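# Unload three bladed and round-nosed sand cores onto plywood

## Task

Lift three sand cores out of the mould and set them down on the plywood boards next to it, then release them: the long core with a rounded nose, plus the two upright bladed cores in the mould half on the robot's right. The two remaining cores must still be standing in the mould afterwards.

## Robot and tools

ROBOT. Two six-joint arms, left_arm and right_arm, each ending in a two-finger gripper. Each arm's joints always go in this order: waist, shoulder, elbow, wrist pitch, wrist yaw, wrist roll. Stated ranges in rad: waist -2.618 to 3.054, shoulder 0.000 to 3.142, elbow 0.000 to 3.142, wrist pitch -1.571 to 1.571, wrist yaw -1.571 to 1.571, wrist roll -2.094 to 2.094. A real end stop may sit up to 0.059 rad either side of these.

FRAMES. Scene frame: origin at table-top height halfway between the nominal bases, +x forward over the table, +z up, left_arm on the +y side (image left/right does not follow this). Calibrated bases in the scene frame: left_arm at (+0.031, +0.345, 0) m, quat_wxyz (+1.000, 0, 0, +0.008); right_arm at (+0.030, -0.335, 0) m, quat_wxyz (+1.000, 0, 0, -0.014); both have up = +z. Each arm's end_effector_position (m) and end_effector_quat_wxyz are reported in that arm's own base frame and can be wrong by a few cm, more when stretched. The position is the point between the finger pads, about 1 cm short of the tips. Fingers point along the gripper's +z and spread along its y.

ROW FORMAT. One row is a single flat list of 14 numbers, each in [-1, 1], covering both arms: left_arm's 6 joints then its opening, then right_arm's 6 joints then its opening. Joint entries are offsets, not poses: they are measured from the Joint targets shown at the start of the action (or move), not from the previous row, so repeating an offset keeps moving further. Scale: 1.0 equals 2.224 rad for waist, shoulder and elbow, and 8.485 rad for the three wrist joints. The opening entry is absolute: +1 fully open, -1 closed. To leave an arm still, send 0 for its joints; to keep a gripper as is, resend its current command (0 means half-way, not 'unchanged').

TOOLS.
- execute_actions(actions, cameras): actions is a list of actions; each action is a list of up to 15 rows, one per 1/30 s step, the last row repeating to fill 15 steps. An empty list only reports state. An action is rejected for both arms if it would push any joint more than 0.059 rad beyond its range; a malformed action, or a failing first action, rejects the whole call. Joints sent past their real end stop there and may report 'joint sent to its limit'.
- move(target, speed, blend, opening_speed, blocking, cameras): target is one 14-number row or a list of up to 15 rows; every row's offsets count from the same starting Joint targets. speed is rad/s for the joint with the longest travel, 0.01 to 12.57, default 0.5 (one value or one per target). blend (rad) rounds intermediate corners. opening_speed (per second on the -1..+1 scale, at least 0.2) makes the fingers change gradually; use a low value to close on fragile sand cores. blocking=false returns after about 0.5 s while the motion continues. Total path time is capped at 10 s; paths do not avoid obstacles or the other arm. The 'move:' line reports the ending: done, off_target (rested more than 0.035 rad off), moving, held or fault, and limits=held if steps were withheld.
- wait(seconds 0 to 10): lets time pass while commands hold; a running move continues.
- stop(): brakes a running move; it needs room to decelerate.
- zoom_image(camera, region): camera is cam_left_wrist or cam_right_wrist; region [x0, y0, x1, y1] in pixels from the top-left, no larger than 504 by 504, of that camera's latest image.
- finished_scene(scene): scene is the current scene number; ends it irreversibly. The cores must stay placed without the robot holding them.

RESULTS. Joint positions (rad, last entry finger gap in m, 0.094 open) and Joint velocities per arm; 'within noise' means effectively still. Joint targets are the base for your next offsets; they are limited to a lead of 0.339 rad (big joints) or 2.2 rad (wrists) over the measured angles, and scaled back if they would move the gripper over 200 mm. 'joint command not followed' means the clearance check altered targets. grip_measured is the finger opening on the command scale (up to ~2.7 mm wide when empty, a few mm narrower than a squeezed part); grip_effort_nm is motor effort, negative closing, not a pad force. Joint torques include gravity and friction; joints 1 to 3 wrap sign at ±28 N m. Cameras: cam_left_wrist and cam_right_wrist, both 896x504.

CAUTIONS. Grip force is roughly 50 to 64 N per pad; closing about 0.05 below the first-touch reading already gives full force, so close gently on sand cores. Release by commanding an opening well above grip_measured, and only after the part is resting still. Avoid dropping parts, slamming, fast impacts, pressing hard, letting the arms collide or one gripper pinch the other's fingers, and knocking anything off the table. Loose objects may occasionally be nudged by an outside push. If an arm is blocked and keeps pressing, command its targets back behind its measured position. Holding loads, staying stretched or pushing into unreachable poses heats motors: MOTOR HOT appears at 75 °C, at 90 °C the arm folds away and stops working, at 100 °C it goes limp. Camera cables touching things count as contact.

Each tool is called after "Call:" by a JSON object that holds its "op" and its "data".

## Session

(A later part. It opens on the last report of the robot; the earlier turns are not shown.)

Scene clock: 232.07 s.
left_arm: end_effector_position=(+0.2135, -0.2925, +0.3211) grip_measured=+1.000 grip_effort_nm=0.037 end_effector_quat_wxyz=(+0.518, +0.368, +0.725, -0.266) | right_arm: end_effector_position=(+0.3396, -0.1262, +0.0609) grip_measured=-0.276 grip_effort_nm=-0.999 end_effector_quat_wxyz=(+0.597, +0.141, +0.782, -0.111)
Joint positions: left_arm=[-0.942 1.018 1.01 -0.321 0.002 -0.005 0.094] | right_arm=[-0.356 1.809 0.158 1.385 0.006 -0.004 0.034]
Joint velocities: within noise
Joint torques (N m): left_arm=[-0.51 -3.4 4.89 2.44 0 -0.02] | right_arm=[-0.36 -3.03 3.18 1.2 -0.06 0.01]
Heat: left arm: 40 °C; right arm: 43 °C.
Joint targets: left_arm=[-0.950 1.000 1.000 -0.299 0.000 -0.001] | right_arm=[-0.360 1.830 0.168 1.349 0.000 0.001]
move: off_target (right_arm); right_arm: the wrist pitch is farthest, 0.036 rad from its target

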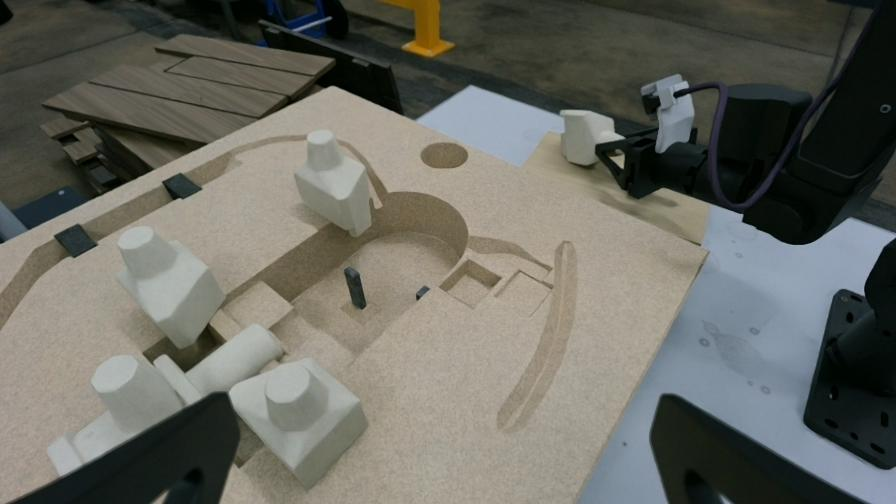

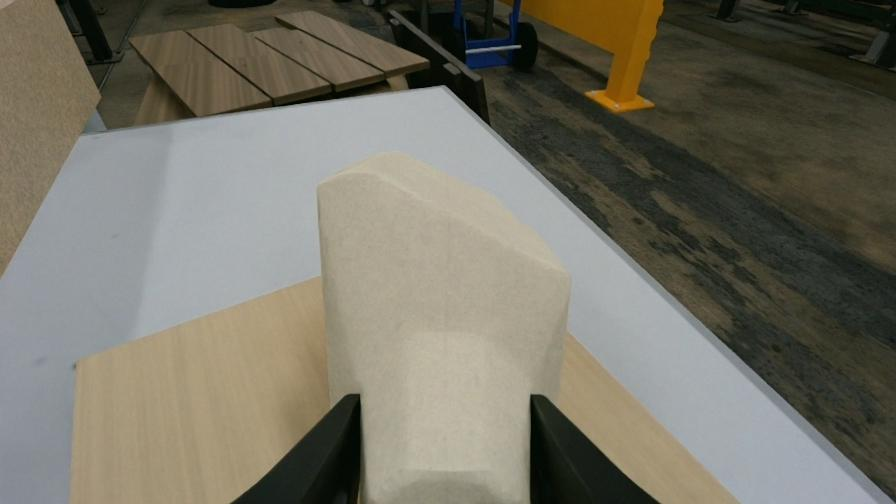

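Call:
{"op": "move", "data": {"target": [0,0,0,0,0,0,1,0,0.027,-0.005,0.004,0,0,-1], "speed": 0.15}}

Call:
{"op": "zoom_image", "data": {"camera": "cam_left_wrist", "region": [520, 80, 720, 220]}}

Scene clock: 236.93 s.
left_arm: end_effector_position=(+0.2135, -0.2925, +0.3211) grip_measured=+1.000 grip_effort_nm=0.017 end_effector_quat_wxyz=(+0.518, +0.368, +0.725, -0.266) | right_arm: end_effector_position=(+0.3401, -0.1264, +0.0569) grip_measured=-0.285 grip_effort_nm=-1.004 end_effector_quat_wxyz=(+0.599, +0.140, +0.780, -0.112)
Joint positions: left_arm=[-0.942 1.018 1.01 -0.321 0.002 -0.005 0.094] | right_arm=[-0.356 1.86 0.158 1.442 0.006 -0.005 0.034]
Joint velocities: within noise
Joint torques (N m): left_arm=[-0.58 -3.47 4.96 2.42 0 -0.01] | right_arm=[-0.34 -2.5 2 0.99 -0.07 0.02]
Heat: left arm: 40 °C; right arm: 42 °C.
Joint targets: left_arm=[-0.950 1.000 1.000 -0.299 0.000 -0.001] | right_arm=[-0.360 1.890 0.157 1.383 0.000 0.000]
move: off_target (right_arm); right_arm: the wrist pitch is farthest, 0.059 rad from its target

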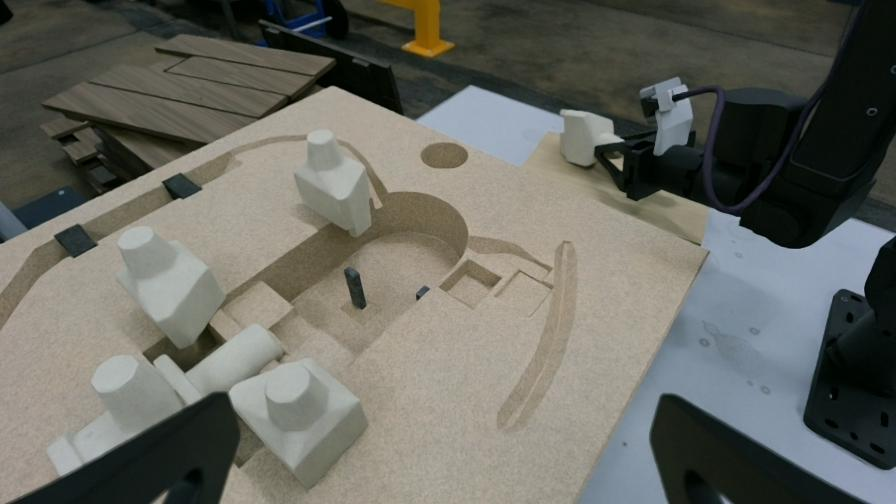

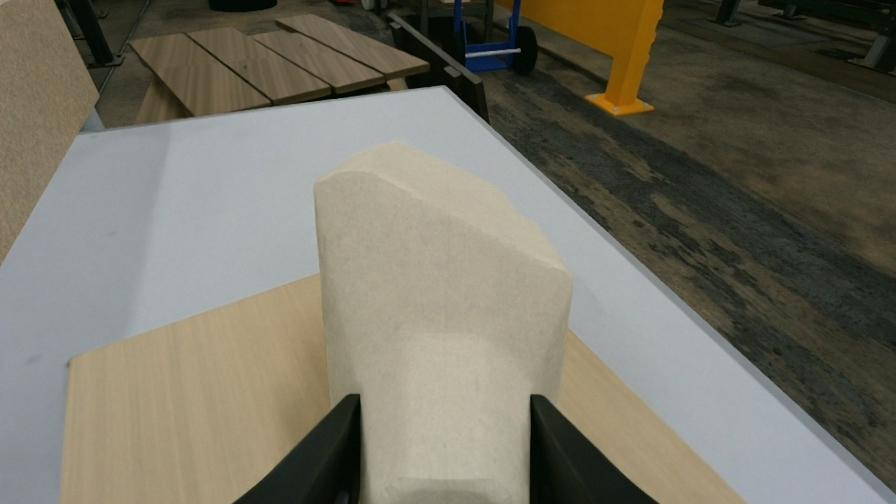

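Scaled by 2.520.

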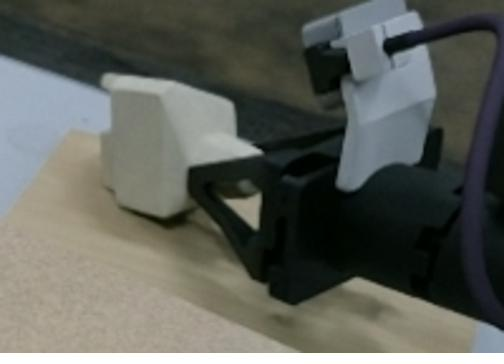

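Call:
{"op": "move", "data": {"target": [0,0,0,0,0,0,1,0,0.05,-0.003,0.009,0,0,-1], "speed": 0.15}}

Call:
{"op": "zoom_image", "data": {"camera": "cam_left_wrist", "region": [520, 80, 720, 220]}}

Scene clock: 240.80 s.
left_arm: end_effector_position=(+0.2135, -0.2925, +0.3211) grip_measured=+1.000 grip_effort_nm=0.027 end_effector_quat_wxyz=(+0.518, +0.368, +0.725, -0.266) | right_arm: end_effector_position=(+0.3410, -0.1267, +0.0388) grip_measured=-0.288 grip_effort_nm=-1.009 end_effector_quat_wxyz=(+0.583, +0.142, +0.793, -0.109)
Joint positions: left_arm=[-0.942 1.018 1.01 -0.321 0.002 -0.005 0.094] | right_arm=[-0.356 1.943 0.173 1.468 0.006 -0.006 0.033]
Joint velocities: within noise
Joint torques (N m): left_arm=[-0.53 -3.4 4.98 2.43 -0.01 0] | right_arm=[-0.39 -0.61 0.03 1.45 -0.07 0.04]
Heat: left arm: 40 °C; right arm: 41 °C.
Joint targets: left_arm=[-0.950 1.000 1.000 -0.299 0.000 -0.001] | right_arm=[-0.360 2.001 0.151 1.460 0.000 0.001]
move: off_target (right_arm); right_arm: the shoulder is farthest, 0.059 rad from its target

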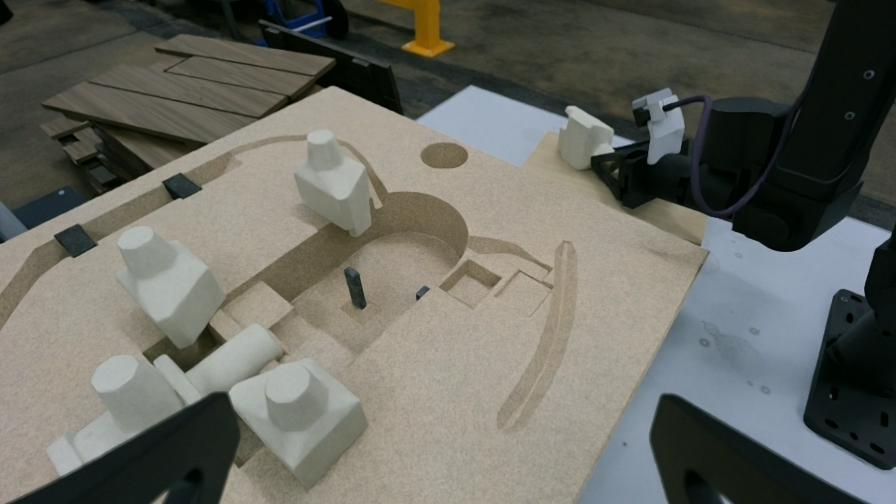

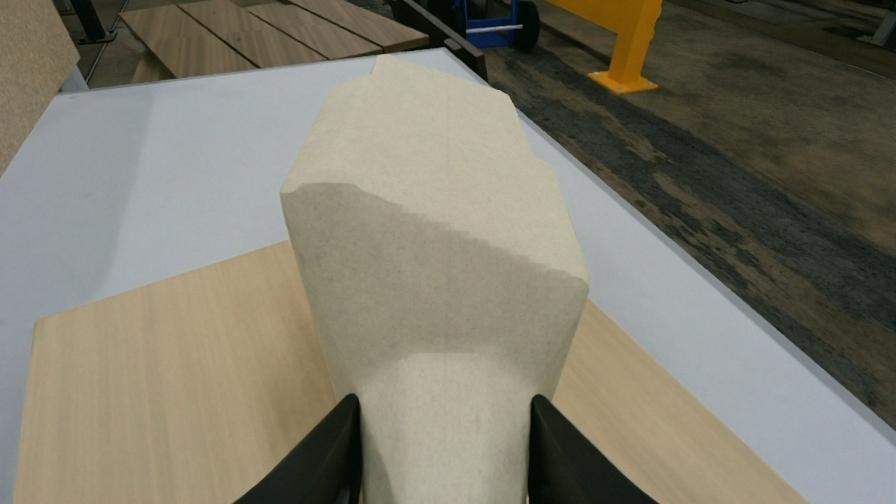

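Scaled by 2.520.

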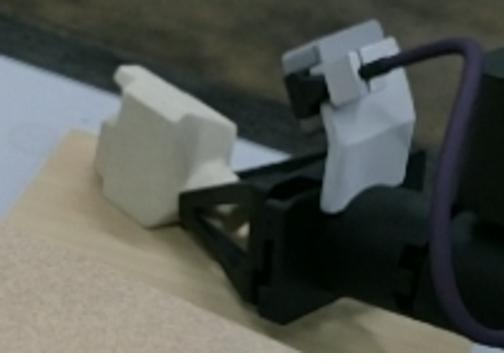

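Call:
{"op": "move", "data": {"target": [[0,0,0,0,0,0,1,0,-0.054,0.009,0.005,0,0,-1],[0,0,0,0,0,0,1,0,-0.2068,0.045,-0.0625,0,0,-1],[0,0,0,0,0,0,1,0,-0.2419,0.1079,-0.1096,0,0,-1]], "speed": 0.25}}

Call:
{"op": "zoom_image", "data": {"camera": "cam_left_wrist", "region": [520, 80, 720, 220]}}

Scene clock: 257.40 s.
left_arm: end_effector_position=(+0.2135, -0.2925, +0.3211) grip_measured=+1.000 grip_effort_nm=0.027 end_effector_quat_wxyz=(+0.518, +0.368, +0.725, -0.266) | right_arm: end_effector_position=(+0.3472, -0.1290, +0.0595) grip_measured=-0.290 grip_effort_nm=-1.004 end_effector_quat_wxyz=(+0.481, +0.153, +0.858, -0.091)
Joint positions: left_arm=[-0.942 1.018 1.01 -0.321 0.002 -0.005 0.094] | right_arm=[-0.356 1.477 0.369 0.561 0.006 -0.006 0.033]
Joint velocities: within noise
Joint torques (N m): left_arm=[-0.53 -3.49 4.96 2.42 0 -0.01] | right_arm=[-0.38 -5.35 6.46 1.16 -0.07 0.04]
Heat: left arm: 41 °C; right arm: 41 °C.
Joint targets: left_arm=[-0.950 1.000 1.000 -0.300 0.000 -0.001] | right_arm=[-0.360 1.463 0.391 0.530 0.000 0.001]
move: done

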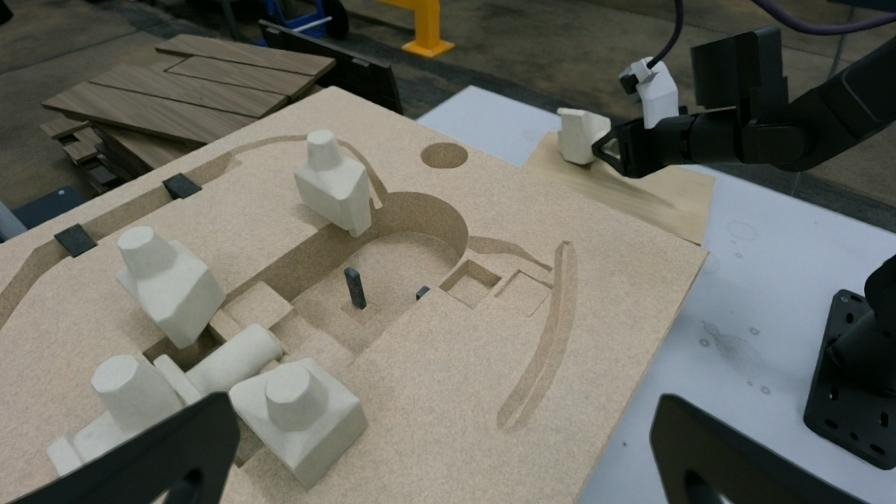

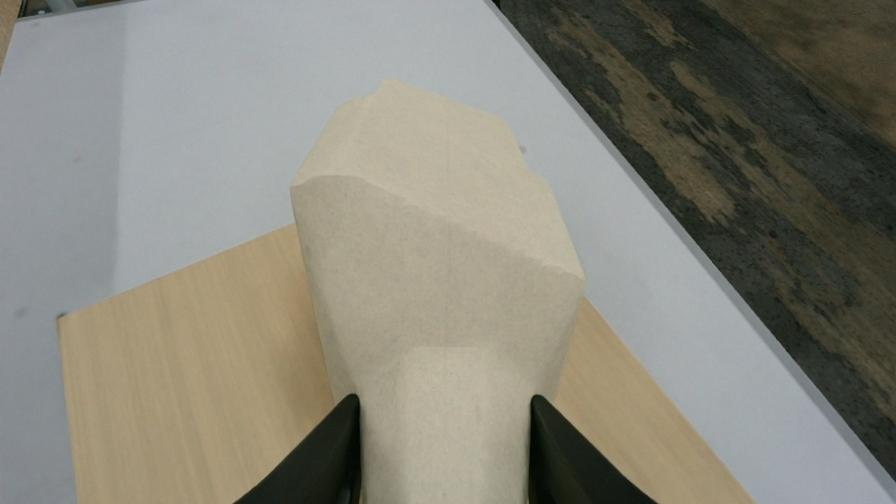

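Scaled by 2.520.

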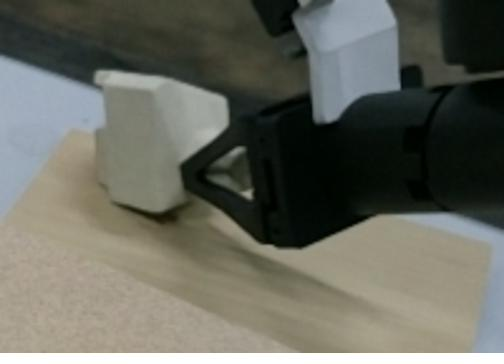

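Call:
{"op": "move", "data": {"target": [0,0,0,0,0,0,1,0,0.016,0,0,0,0,-1], "speed": 0.1}}

Call:
{"op": "zoom_image", "data": {"camera": "cam_left_wrist", "region": [520, 80, 720, 220]}}

Scene clock: 260.80 s.
left_arm: end_effector_position=(+0.2135, -0.2925, +0.3211) grip_measured=+1.000 grip_effort_nm=0.032 end_effector_quat_wxyz=(+0.518, +0.368, +0.725, -0.266) | right_arm: end_effector_position=(+0.3475, -0.1291, +0.0592) grip_measured=-0.290 grip_effort_nm=-1.009 end_effector_quat_wxyz=(+0.481, +0.153, +0.859, -0.090)
Joint positions: left_arm=[-0.942 1.018 1.01 -0.321 0.002 -0.005 0.094] | right_arm=[-0.356 1.479 0.37 0.56 0.006 -0.006 0.033]
Joint velocities: within noise
Joint torques (N m): left_arm=[-0.5 -3.48 4.94 2.43 0.01 -0.02] | right_arm=[-0.36 -2.73 6.31 1.14 -0.06 0.03]
Heat: left arm: 41 °C; right arm: 40 °C.
Joint targets: left_arm=[-0.950 1.000 1.000 -0.300 0.000 -0.001] | right_arm=[-0.360 1.498 0.391 0.530 0.000 0.001]
move: done

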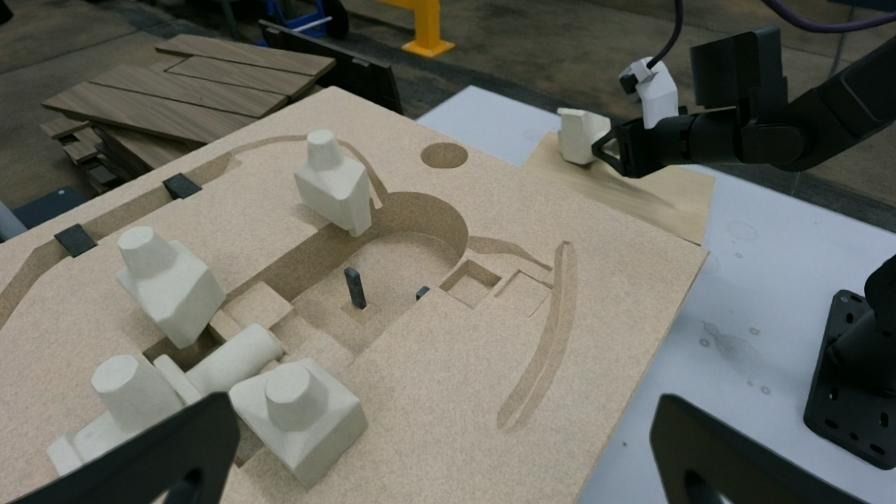

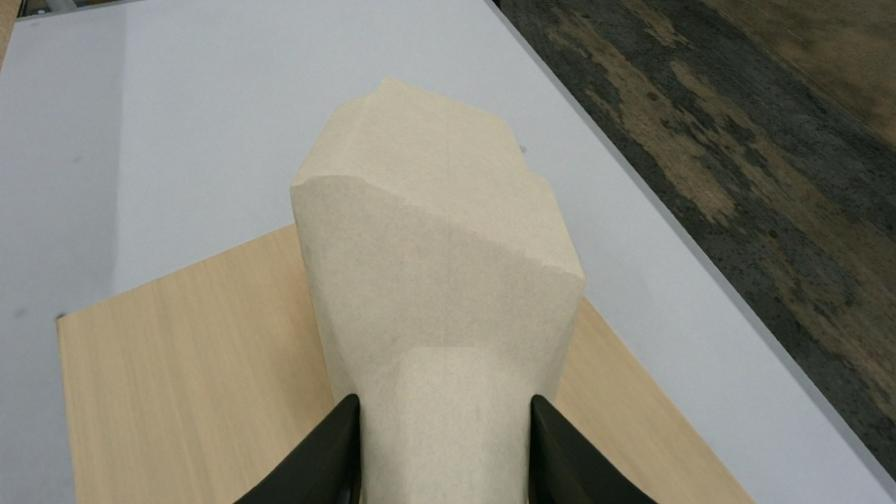

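Scaled by 2.520.

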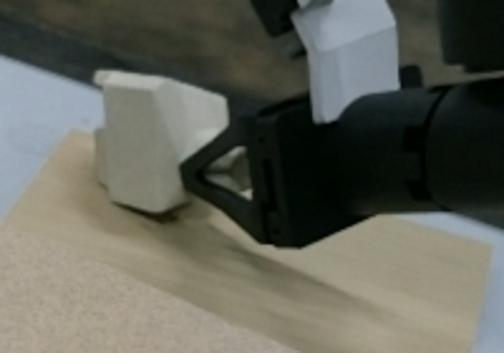

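Call:
{"op": "move", "data": {"target": [0,0,0,0,0,0,1,0,0.012,0,0,0,0,-1], "speed": 0.1}}

Call:
{"op": "zoom_image", "data": {"camera": "cam_left_wrist", "region": [520, 80, 720, 220]}}

Scene clock: 263.70 s.
left_arm: end_effector_position=(+0.2135, -0.2925, +0.3211) grip_measured=+1.000 grip_effort_nm=0.027 end_effector_quat_wxyz=(+0.518, +0.368, +0.725, -0.266) | right_arm: end_effector_position=(+0.3505, -0.1303, +0.0578) grip_measured=-0.290 grip_effort_nm=-1.004 end_effector_quat_wxyz=(+0.481, +0.153, +0.859, -0.091)
Joint positions: left_arm=[-0.942 1.018 1.01 -0.321 0.002 -0.005 0.094] | right_arm=[-0.356 1.5 0.379 0.573 0.006 -0.006 0.033]
Joint velocities: within noise
Joint torques (N m): left_arm=[-0.5 -3.49 4.96 2.41 0 0.01] | right_arm=[-0.36 -2.41 5.55 1.01 -0.07 0.03]
Heat: left arm: 41 °C; right arm: 40 °C.
Joint targets: left_arm=[-0.950 1.000 1.000 -0.300 0.000 -0.001] | right_arm=[-0.360 1.525 0.391 0.530 0.000 0.001]
move: off_target (right_arm); right_arm: the wrist pitch is farthest, 0.043 rad from its target

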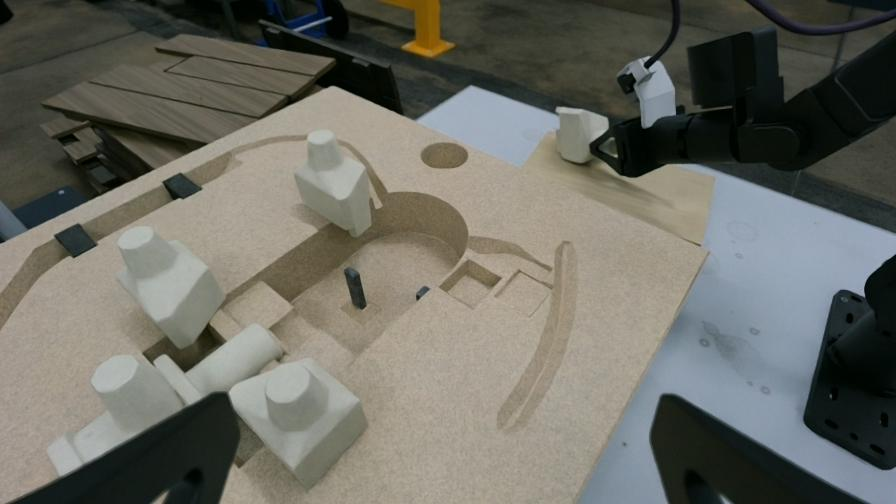

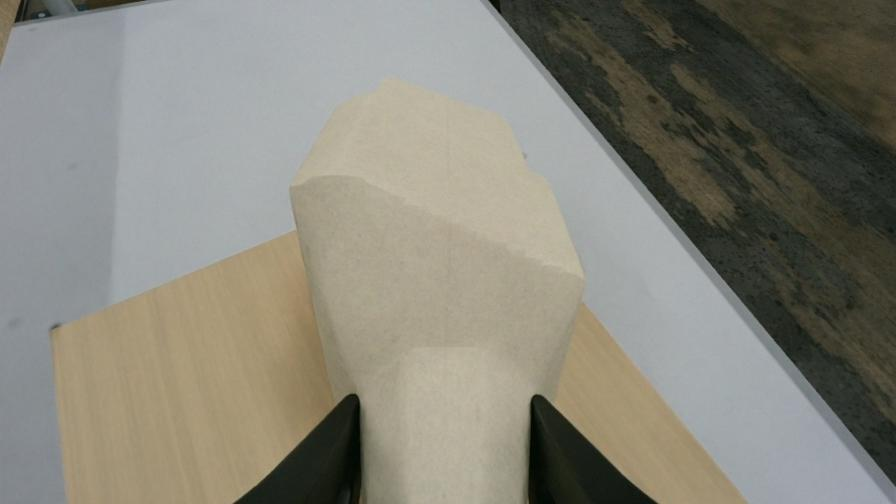

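Scaled by 2.520.

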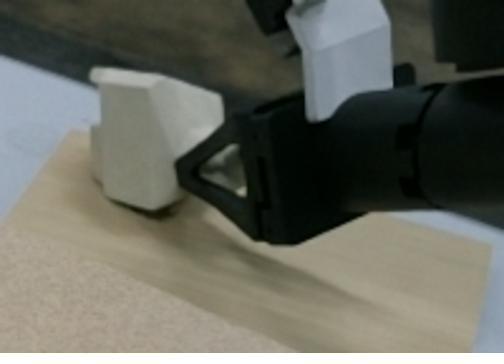

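Call:
{"op": "move", "data": {"target": [0,0,0,0,0,0,1,0,0,0,0,0,0,0.1], "opening_speed": 0.5}}

Call:
{"op": "zoom_image", "data": {"camera": "cam_left_wrist", "region": [520, 80, 720, 220]}}

Scene clock: 268.50 s.
left_arm: end_effector_position=(+0.2135, -0.2925, +0.3211) grip_measured=+1.000 grip_effort_nm=0.032 end_effector_quat_wxyz=(+0.518, +0.368, +0.725, -0.266) | right_arm: end_effector_position=(+0.3433, -0.1276, +0.0412) grip_measured=+0.097 grip_effort_nm=0.178 end_effector_quat_wxyz=(+0.452, +0.156, +0.874, -0.085)
Joint positions: left_arm=[-0.942 1.018 1.01 -0.321 0.002 -0.005 0.094] | right_arm=[-0.356 1.52 0.379 0.527 0.006 -0.006 0.052]
Joint velocities: within noise
Joint torques (N m): left_arm=[-0.51 -3.43 4.97 2.42 -0.02 -0.01] | right_arm=[-0.38 -3.99 5.39 1.38 -0.07 0.04]
Heat: left arm: 42 °C; right arm: 40 °C.
Joint targets: left_arm=[-0.950 1.000 1.000 -0.300 0.000 -0.001] | right_arm=[-0.360 1.525 0.391 0.530 0.000 0.001]
move: done

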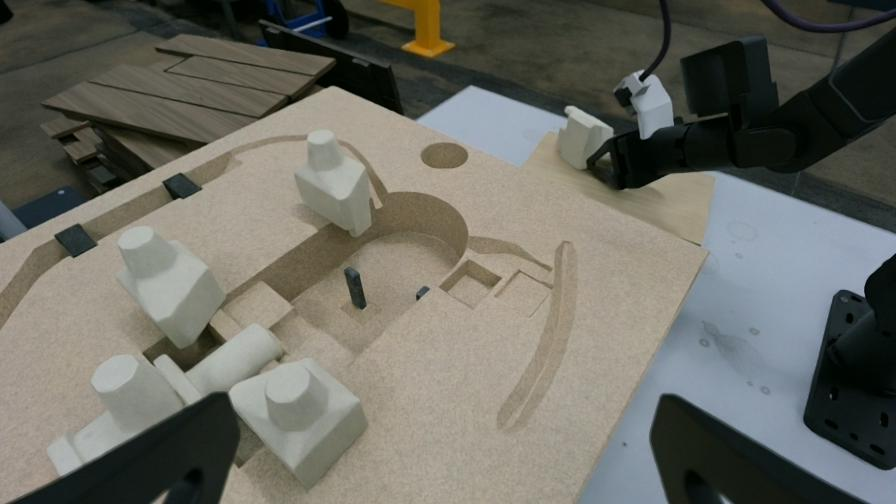

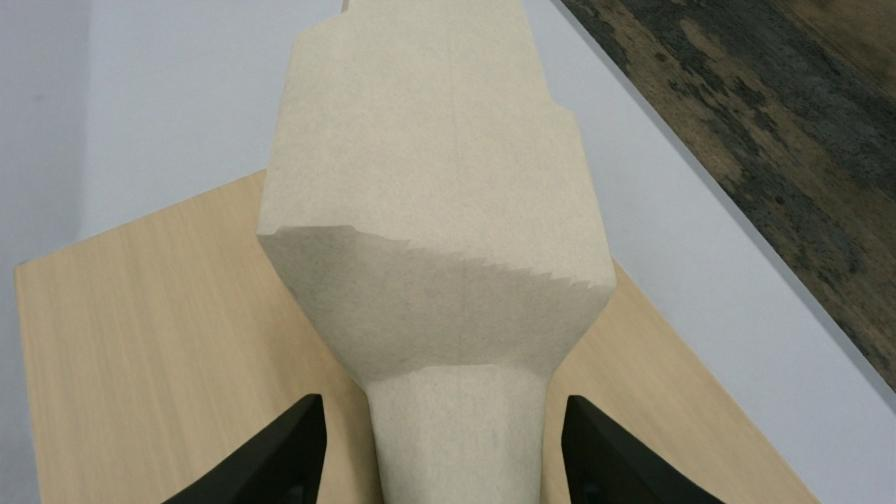

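Scaled by 2.520.

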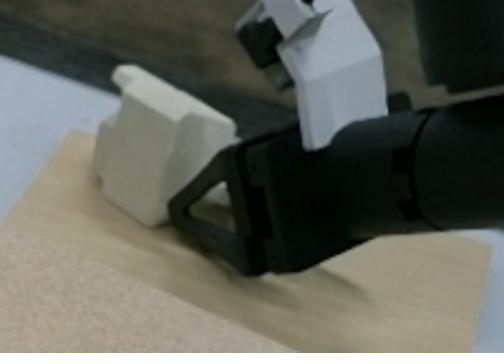

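Call:
{"op": "move", "data": {"target": [0,0,0,0,0,0,1,0,-0.2594,-0.0513,-0.0541,0,0,0.7], "speed": 0.5}}

Scene clock: 274.40 s.
left_arm: end_effector_position=(+0.2135, -0.2925, +0.3211) grip_measured=+1.000 grip_effort_nm=0.032 end_effector_quat_wxyz=(+0.518, +0.368, +0.725, -0.266) | right_arm: end_effector_position=(+0.2834, -0.1053, +0.0880) grip_measured=+0.697 grip_effort_nm=0.173 end_effector_quat_wxyz=(+0.457, +0.155, +0.872, -0.086)
Joint positions: left_arm=[-0.942 1.018 1.01 -0.321 0.002 -0.005 0.094] | right_arm=[-0.356 0.961 0.287 0.071 0.006 -0.006 0.08]
Joint velocities: within noise
Joint torques (N m): left_arm=[-0.57 -3.47 4.94 2.44 -0.01 -0.01] | right_arm=[-0.35 -2.48 5.15 1.35 -0.08 0.03]
Heat: left arm: 42 °C; right arm: 40 °C.
Joint targets: left_arm=[-0.950 1.000 1.000 -0.300 0.000 -0.001] | right_arm=[-0.360 0.948 0.276 0.071 0.000 0.001]
move: done

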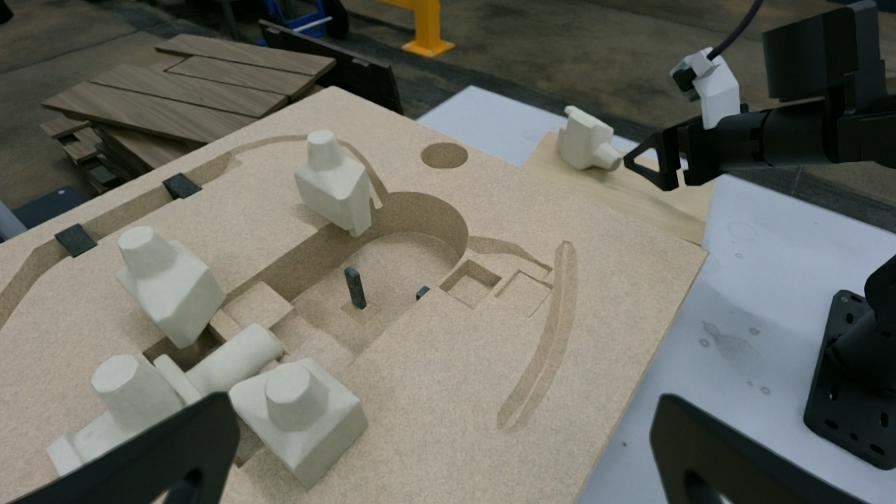

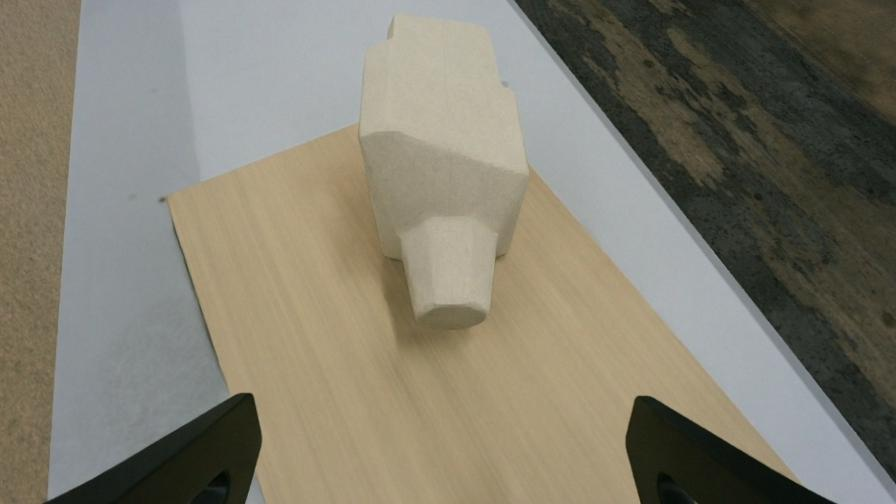

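Call:
{"op": "move", "data": {"target": [0.1444,0.5255,0.6232,-0.1239,-0.0352,-0.0662,1,0.0719,0.2932,0.7032,-0.1498,0,0,1], "speed": 0.8}}

Scene clock: 301.43 s.
left_arm: end_effector_position=(+0.4291, -0.2507, +0.2290) grip_measured=+1.000 grip_effort_nm=0.032 end_effector_quat_wxyz=(+0.253, +0.007, +0.967, -0.006) | right_arm: end_effector_position=(+0.3843, -0.0799, +0.2908) grip_measured=+0.997 grip_effort_nm=0.178 end_effector_quat_wxyz=(+0.297, +0.096, +0.950, -0.034)
Joint positions: left_arm=[-0.63 2.154 2.362 -1.344 -0.281 -0.553 0.094] | right_arm=[-0.205 1.59 1.813 -1.187 0.005 -0.006 0.094]
Joint velocities: within noise
Joint torques (N m): left_arm=[0.13 -8.98 6.67 1.16 -0.36 -0.17] | right_arm=[0.43 -5.08 7.64 0.89 -0.06 0.04]
Heat: left arm: 42 °C; right arm: 39 °C.
Joint targets: left_arm=[-0.628 2.169 2.386 -1.351 -0.299 -0.562] | right_arm=[-0.200 1.600 1.841 -1.200 0.000 0.001]
move: done

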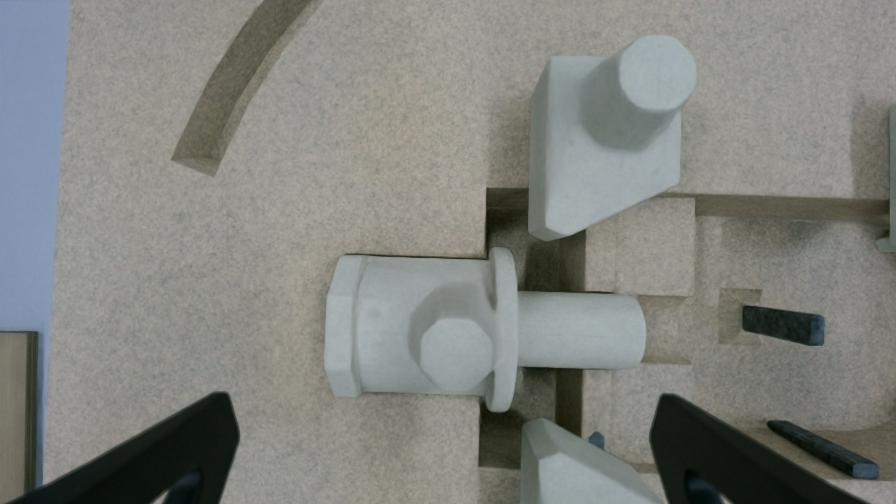

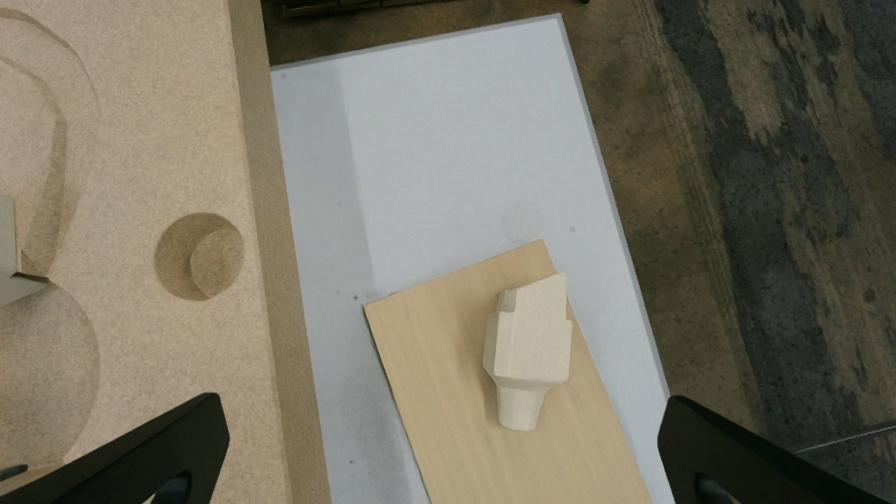

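Call:
{"op": "move", "data": {"target": [-0.0027,-0.0447,-0.1914,0.0384,0,0,1,0.26,0.3282,0.3156,-0.0071,0,0,1], "speed": 0.6}}

Scene clock: 309.97 s.
left_arm: end_effector_position=(+0.4328, -0.2527, +0.1426) grip_measured=+1.000 grip_effort_nm=0.027 end_effector_quat_wxyz=(+0.233, +0.010, +0.972, +0.010) | right_arm: end_effector_position=(+0.5110, +0.2073, +0.2010) grip_measured=+0.997 grip_effort_nm=0.178 end_effector_quat_wxyz=(+0.250, -0.187, +0.949, +0.048)
Joint positions: left_arm=[-0.63 2.119 1.969 -1.039 -0.284 -0.554 0.094] | right_arm=[0.383 2.322 2.514 -1.248 -0.001 -0.006 0.094]
Joint velocities: within noise
Joint torques (N m): left_arm=[-0.28 -14.04 4.36 1.32 -0.32 -0.16] | right_arm=[-0.35 -10.62 7.64 0.77 0 0.04]
Heat: left arm: 41 °C; right arm: 39 °C.
Joint targets: left_arm=[-0.634 2.070 1.961 -1.025 -0.299 -0.562] | right_arm=[0.378 2.330 2.543 -1.260 0.000 0.001]
move: off_target (left_arm); left_arm: the shoulder is farthest, 0.050 rad from its target

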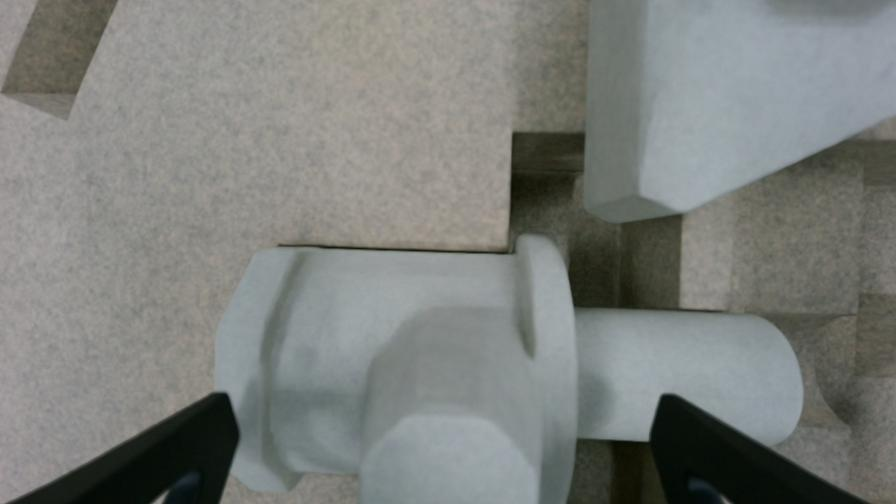

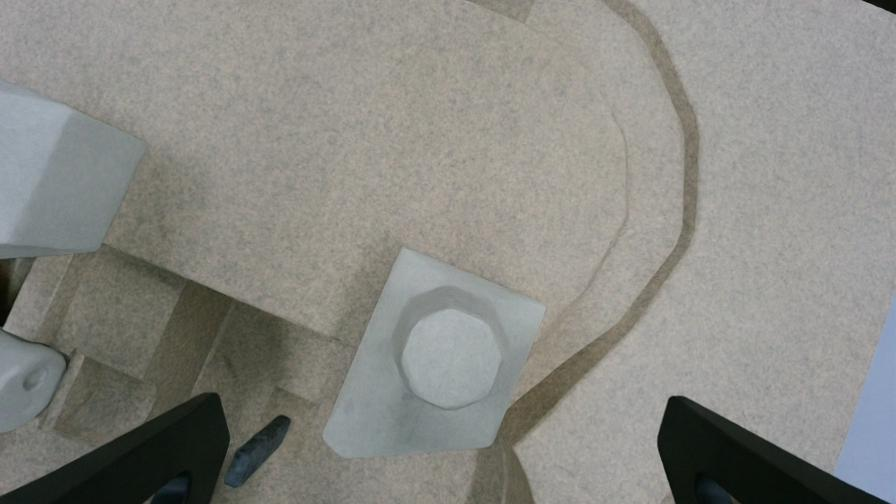

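Call:
{"op": "move", "data": {"target": [0,-0.0225,0,0,0,0,1,-0.0027,-0.0316,-0.118,0.0226,0,0,1], "speed": 0.4}}

Scene clock: 316.87 s.
left_arm: end_effector_position=(+0.4314, -0.2517, +0.1681) grip_measured=+1.000 grip_effort_nm=0.027 end_effector_quat_wxyz=(+0.255, +0.006, +0.967, -0.005) | right_arm: end_effector_position=(+0.5142, +0.2061, +0.1466) grip_measured=+0.997 grip_effort_nm=0.178 end_effector_quat_wxyz=(+0.225, -0.186, +0.956, +0.043)
Joint positions: left_arm=[-0.63 2.066 1.969 -1.038 -0.284 -0.554 0.094] | right_arm=[0.379 2.307 2.287 -1.089 -0.001 -0.006 0.094]
Joint velocities: within noise
Joint torques (N m): left_arm=[-0.34 -13.39 4.4 1.4 -0.32 -0.16] | right_arm=[-0.58 -15.31 5.22 1 0 0.03]
Heat: left arm: 40 °C; right arm: 38 °C.
Joint targets: left_arm=[-0.634 2.020 1.960 -1.025 -0.299 -0.562] | right_arm=[0.372 2.260 2.280 -1.069 0.000 0.001]
move: off_target (left_arm, right_arm); left_arm: the shoulder is farthest, 0.046 rad from its target; right_arm: the shoulder is farthest, 0.048 rad from its target

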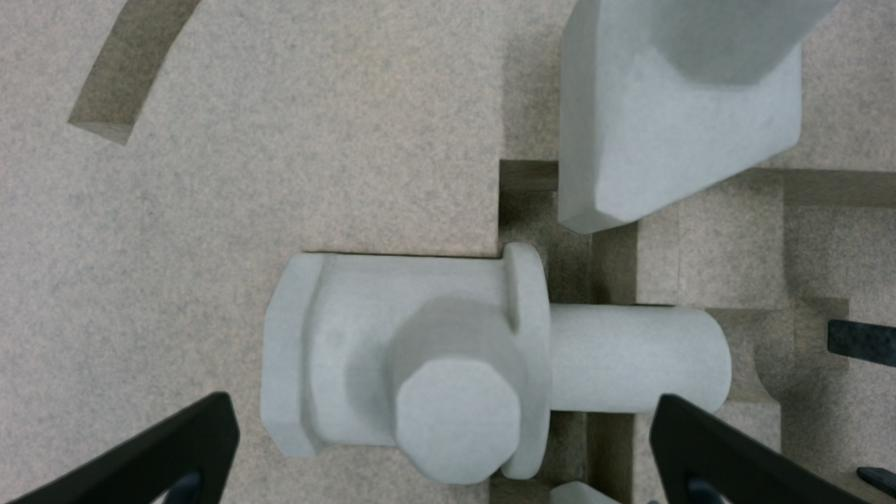

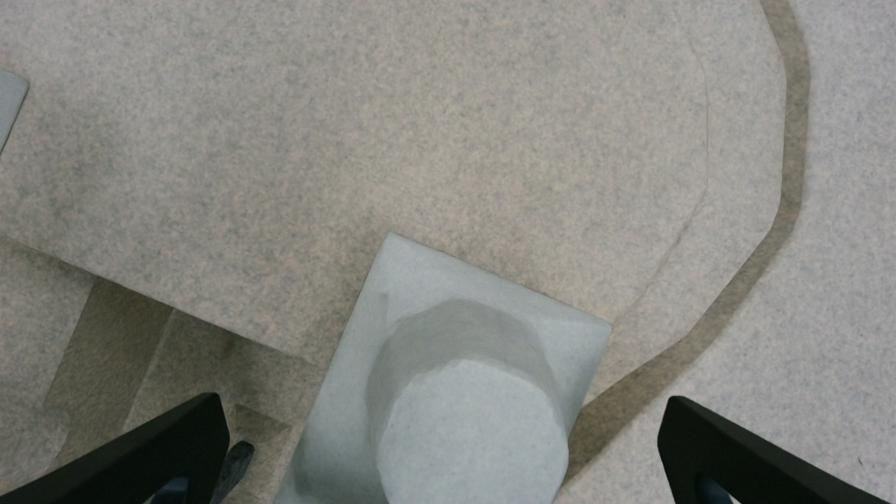

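Call:
{"op": "move", "data": {"target": [-0.002,0.01,0,0,0,0,1,-0.0054,0,0,0,0,0,1], "speed": 0.3}}

Call:
{"op": "move", "data": {"target": [0,0,0,0,0,0,-1,0,0,0,0,0,0,-1], "opening_speed": 0.8}}

Scene clock: 321.93 s.
left_arm: end_effector_position=(+0.4314, -0.2517, +0.1681) grip_measured=+1.000 grip_effort_nm=0.032 end_effector_quat_wxyz=(+0.255, +0.006, +0.967, -0.005) | right_arm: end_effector_position=(+0.5173, +0.1991, +0.1468) grip_measured=+0.997 grip_effort_nm=0.178 end_effector_quat_wxyz=(+0.226, -0.180, +0.957, +0.042)
Joint positions: left_arm=[-0.63 2.066 1.969 -1.038 -0.284 -0.554 0.094] | right_arm=[0.365 2.307 2.287 -1.087 -0.001 -0.006 0.094]
Joint velocities: within noise
Joint torques (N m): left_arm=[-0.64 -11.74 4.36 1.37 -0.31 -0.18] | right_arm=[-0.42 -15.32 5.22 0.99 0 0.04]
Heat: left arm: 41 °C; right arm: 45 °C.
Joint targets: left_arm=[-0.639 2.042 1.960 -1.025 -0.299 -0.562] | right_arm=[0.360 2.260 2.280 -1.069 0.000 0.001]
move: off_target (right_arm); right_arm: the shoulder is farthest, 0.047 rad from its target

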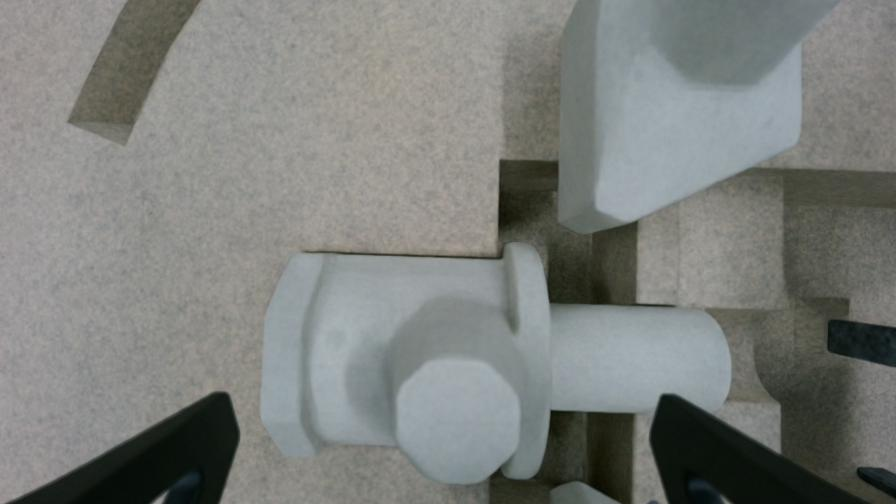

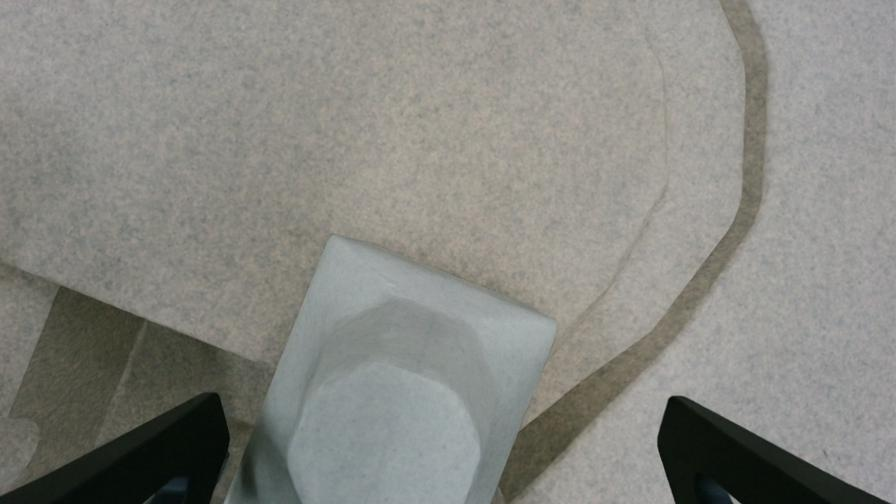

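Scene clock: 324.63 s.
left_arm: end_effector_position=(+0.4320, -0.2521, +0.1685) grip_measured=-0.423 grip_effort_nm=-0.999 end_effector_quat_wxyz=(+0.256, +0.006, +0.967, -0.006) | right_arm: end_effector_position=(+0.5162, +0.2039, +0.1545) grip_measured=-0.291 grip_effort_nm=-1.004 end_effector_quat_wxyz=(+0.232, -0.176, +0.955, +0.055)
Joint positions: left_arm=[-0.63 2.066 1.969 -1.034 -0.284 -0.554 0.027] | right_arm=[0.367 2.294 2.287 -1.082 -0.022 0.008 0.033]
Joint velocities: within noise
Joint torques (N m): left_arm=[-0.65 -11.7 4.37 1.39 -0.31 -0.15] | right_arm=[-0.59 -14.11 5.2 0.97 0.2 -0.12]
Heat: left arm: 42 °C; right arm: 46 °C.
Joint targets: left_arm=[-0.639 2.042 1.960 -1.025 -0.299 -0.562] | right_arm=[0.360 2.260 2.280 -1.069 0.000 0.001]
move: done

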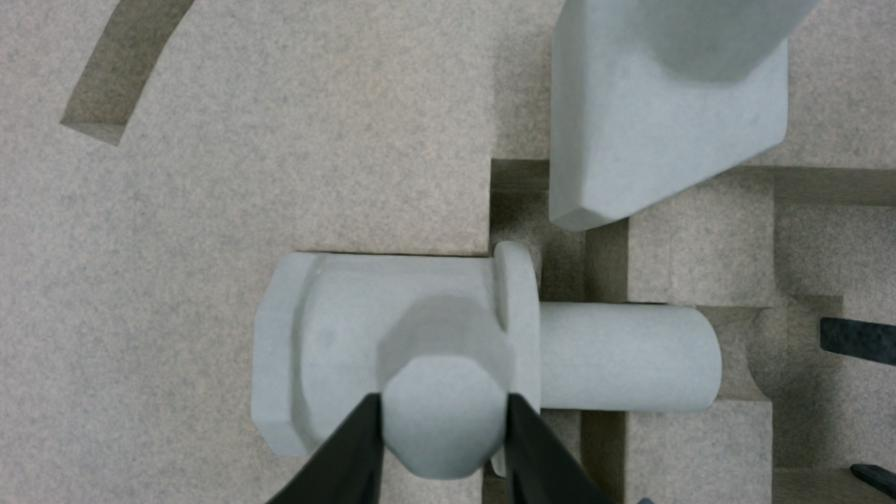

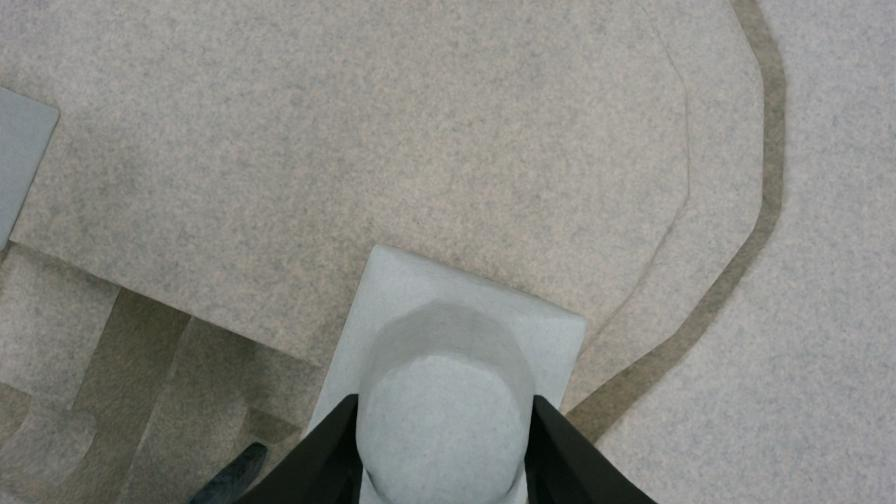

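Call:
{"op": "move", "data": {"target": [[0,0.0174,0.0906,-0.0192,0,0,-1,0,0,0,0,0,0,1],[0,0.0619,0.2312,-0.0444,0,0,-1,0,-0.0925,-0.2053,0.0503,0,0,1]], "speed": 0.3}}

Scene clock: 339.40 s.
left_arm: end_effector_position=(+0.4172, -0.2461, +0.2235) grip_measured=-0.425 grip_effort_nm=-1.009 end_effector_quat_wxyz=(+0.220, +0.012, +0.975, +0.006) | right_arm: end_effector_position=(+0.5158, +0.2004, +0.1392) grip_measured=+0.997 grip_effort_nm=0.173 end_effector_quat_wxyz=(+0.307, -0.171, +0.934, +0.061)
Joint positions: left_arm=[-0.63 2.186 2.424 -1.446 -0.262 -0.558 0.027] | right_arm=[0.367 2.102 1.833 -0.666 -0.005 0.008 0.094]
Joint velocities: within noise
Joint torques (N m): left_arm=[-0.58 -10.69 8.95 1.59 -0.57 -0.11] | right_arm=[-0.59 -14.35 5.31 1.21 0.05 -0.12]
Heat: left arm: 44 °C; right arm: 47 °C.
Joint targets: left_arm=[-0.639 2.179 2.475 -1.402 -0.299 -0.562] | right_arm=[0.360 2.054 1.824 -0.642 0.000 0.000]
move: off_target (left_arm, right_arm); left_arm: the elbow is farthest, 0.051 rad from its target; right_arm: the shoulder is farthest, 0.047 rad from its target

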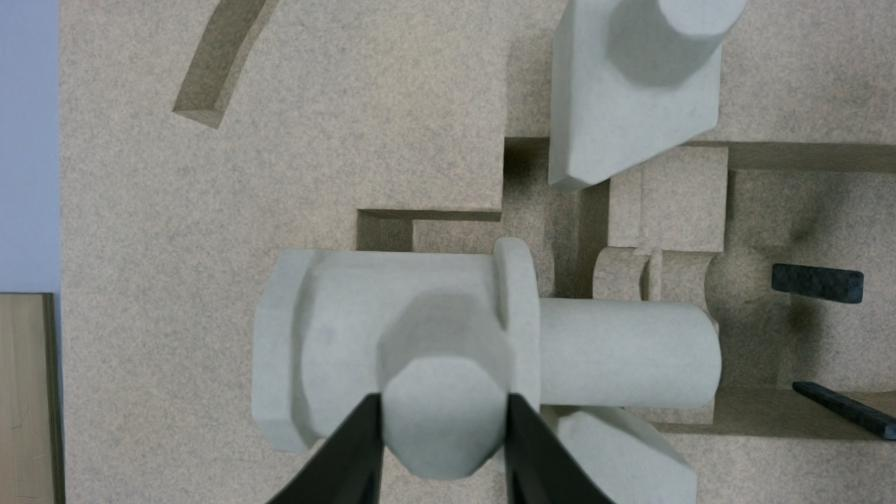

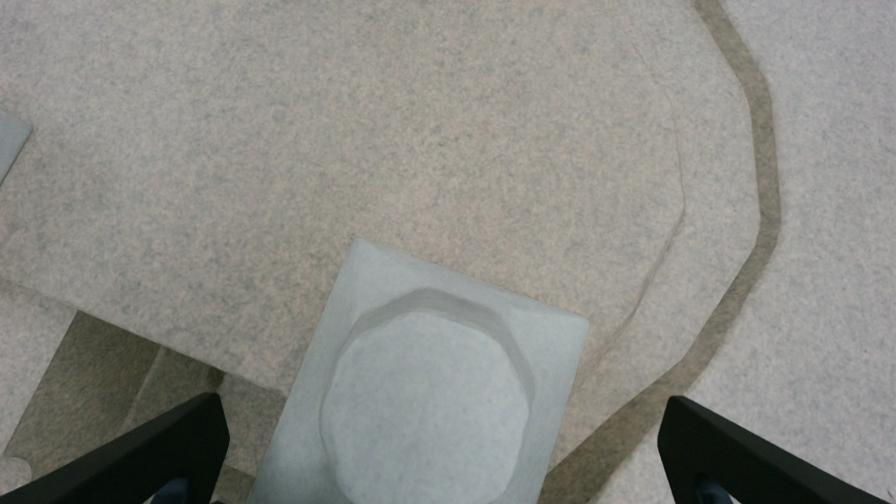

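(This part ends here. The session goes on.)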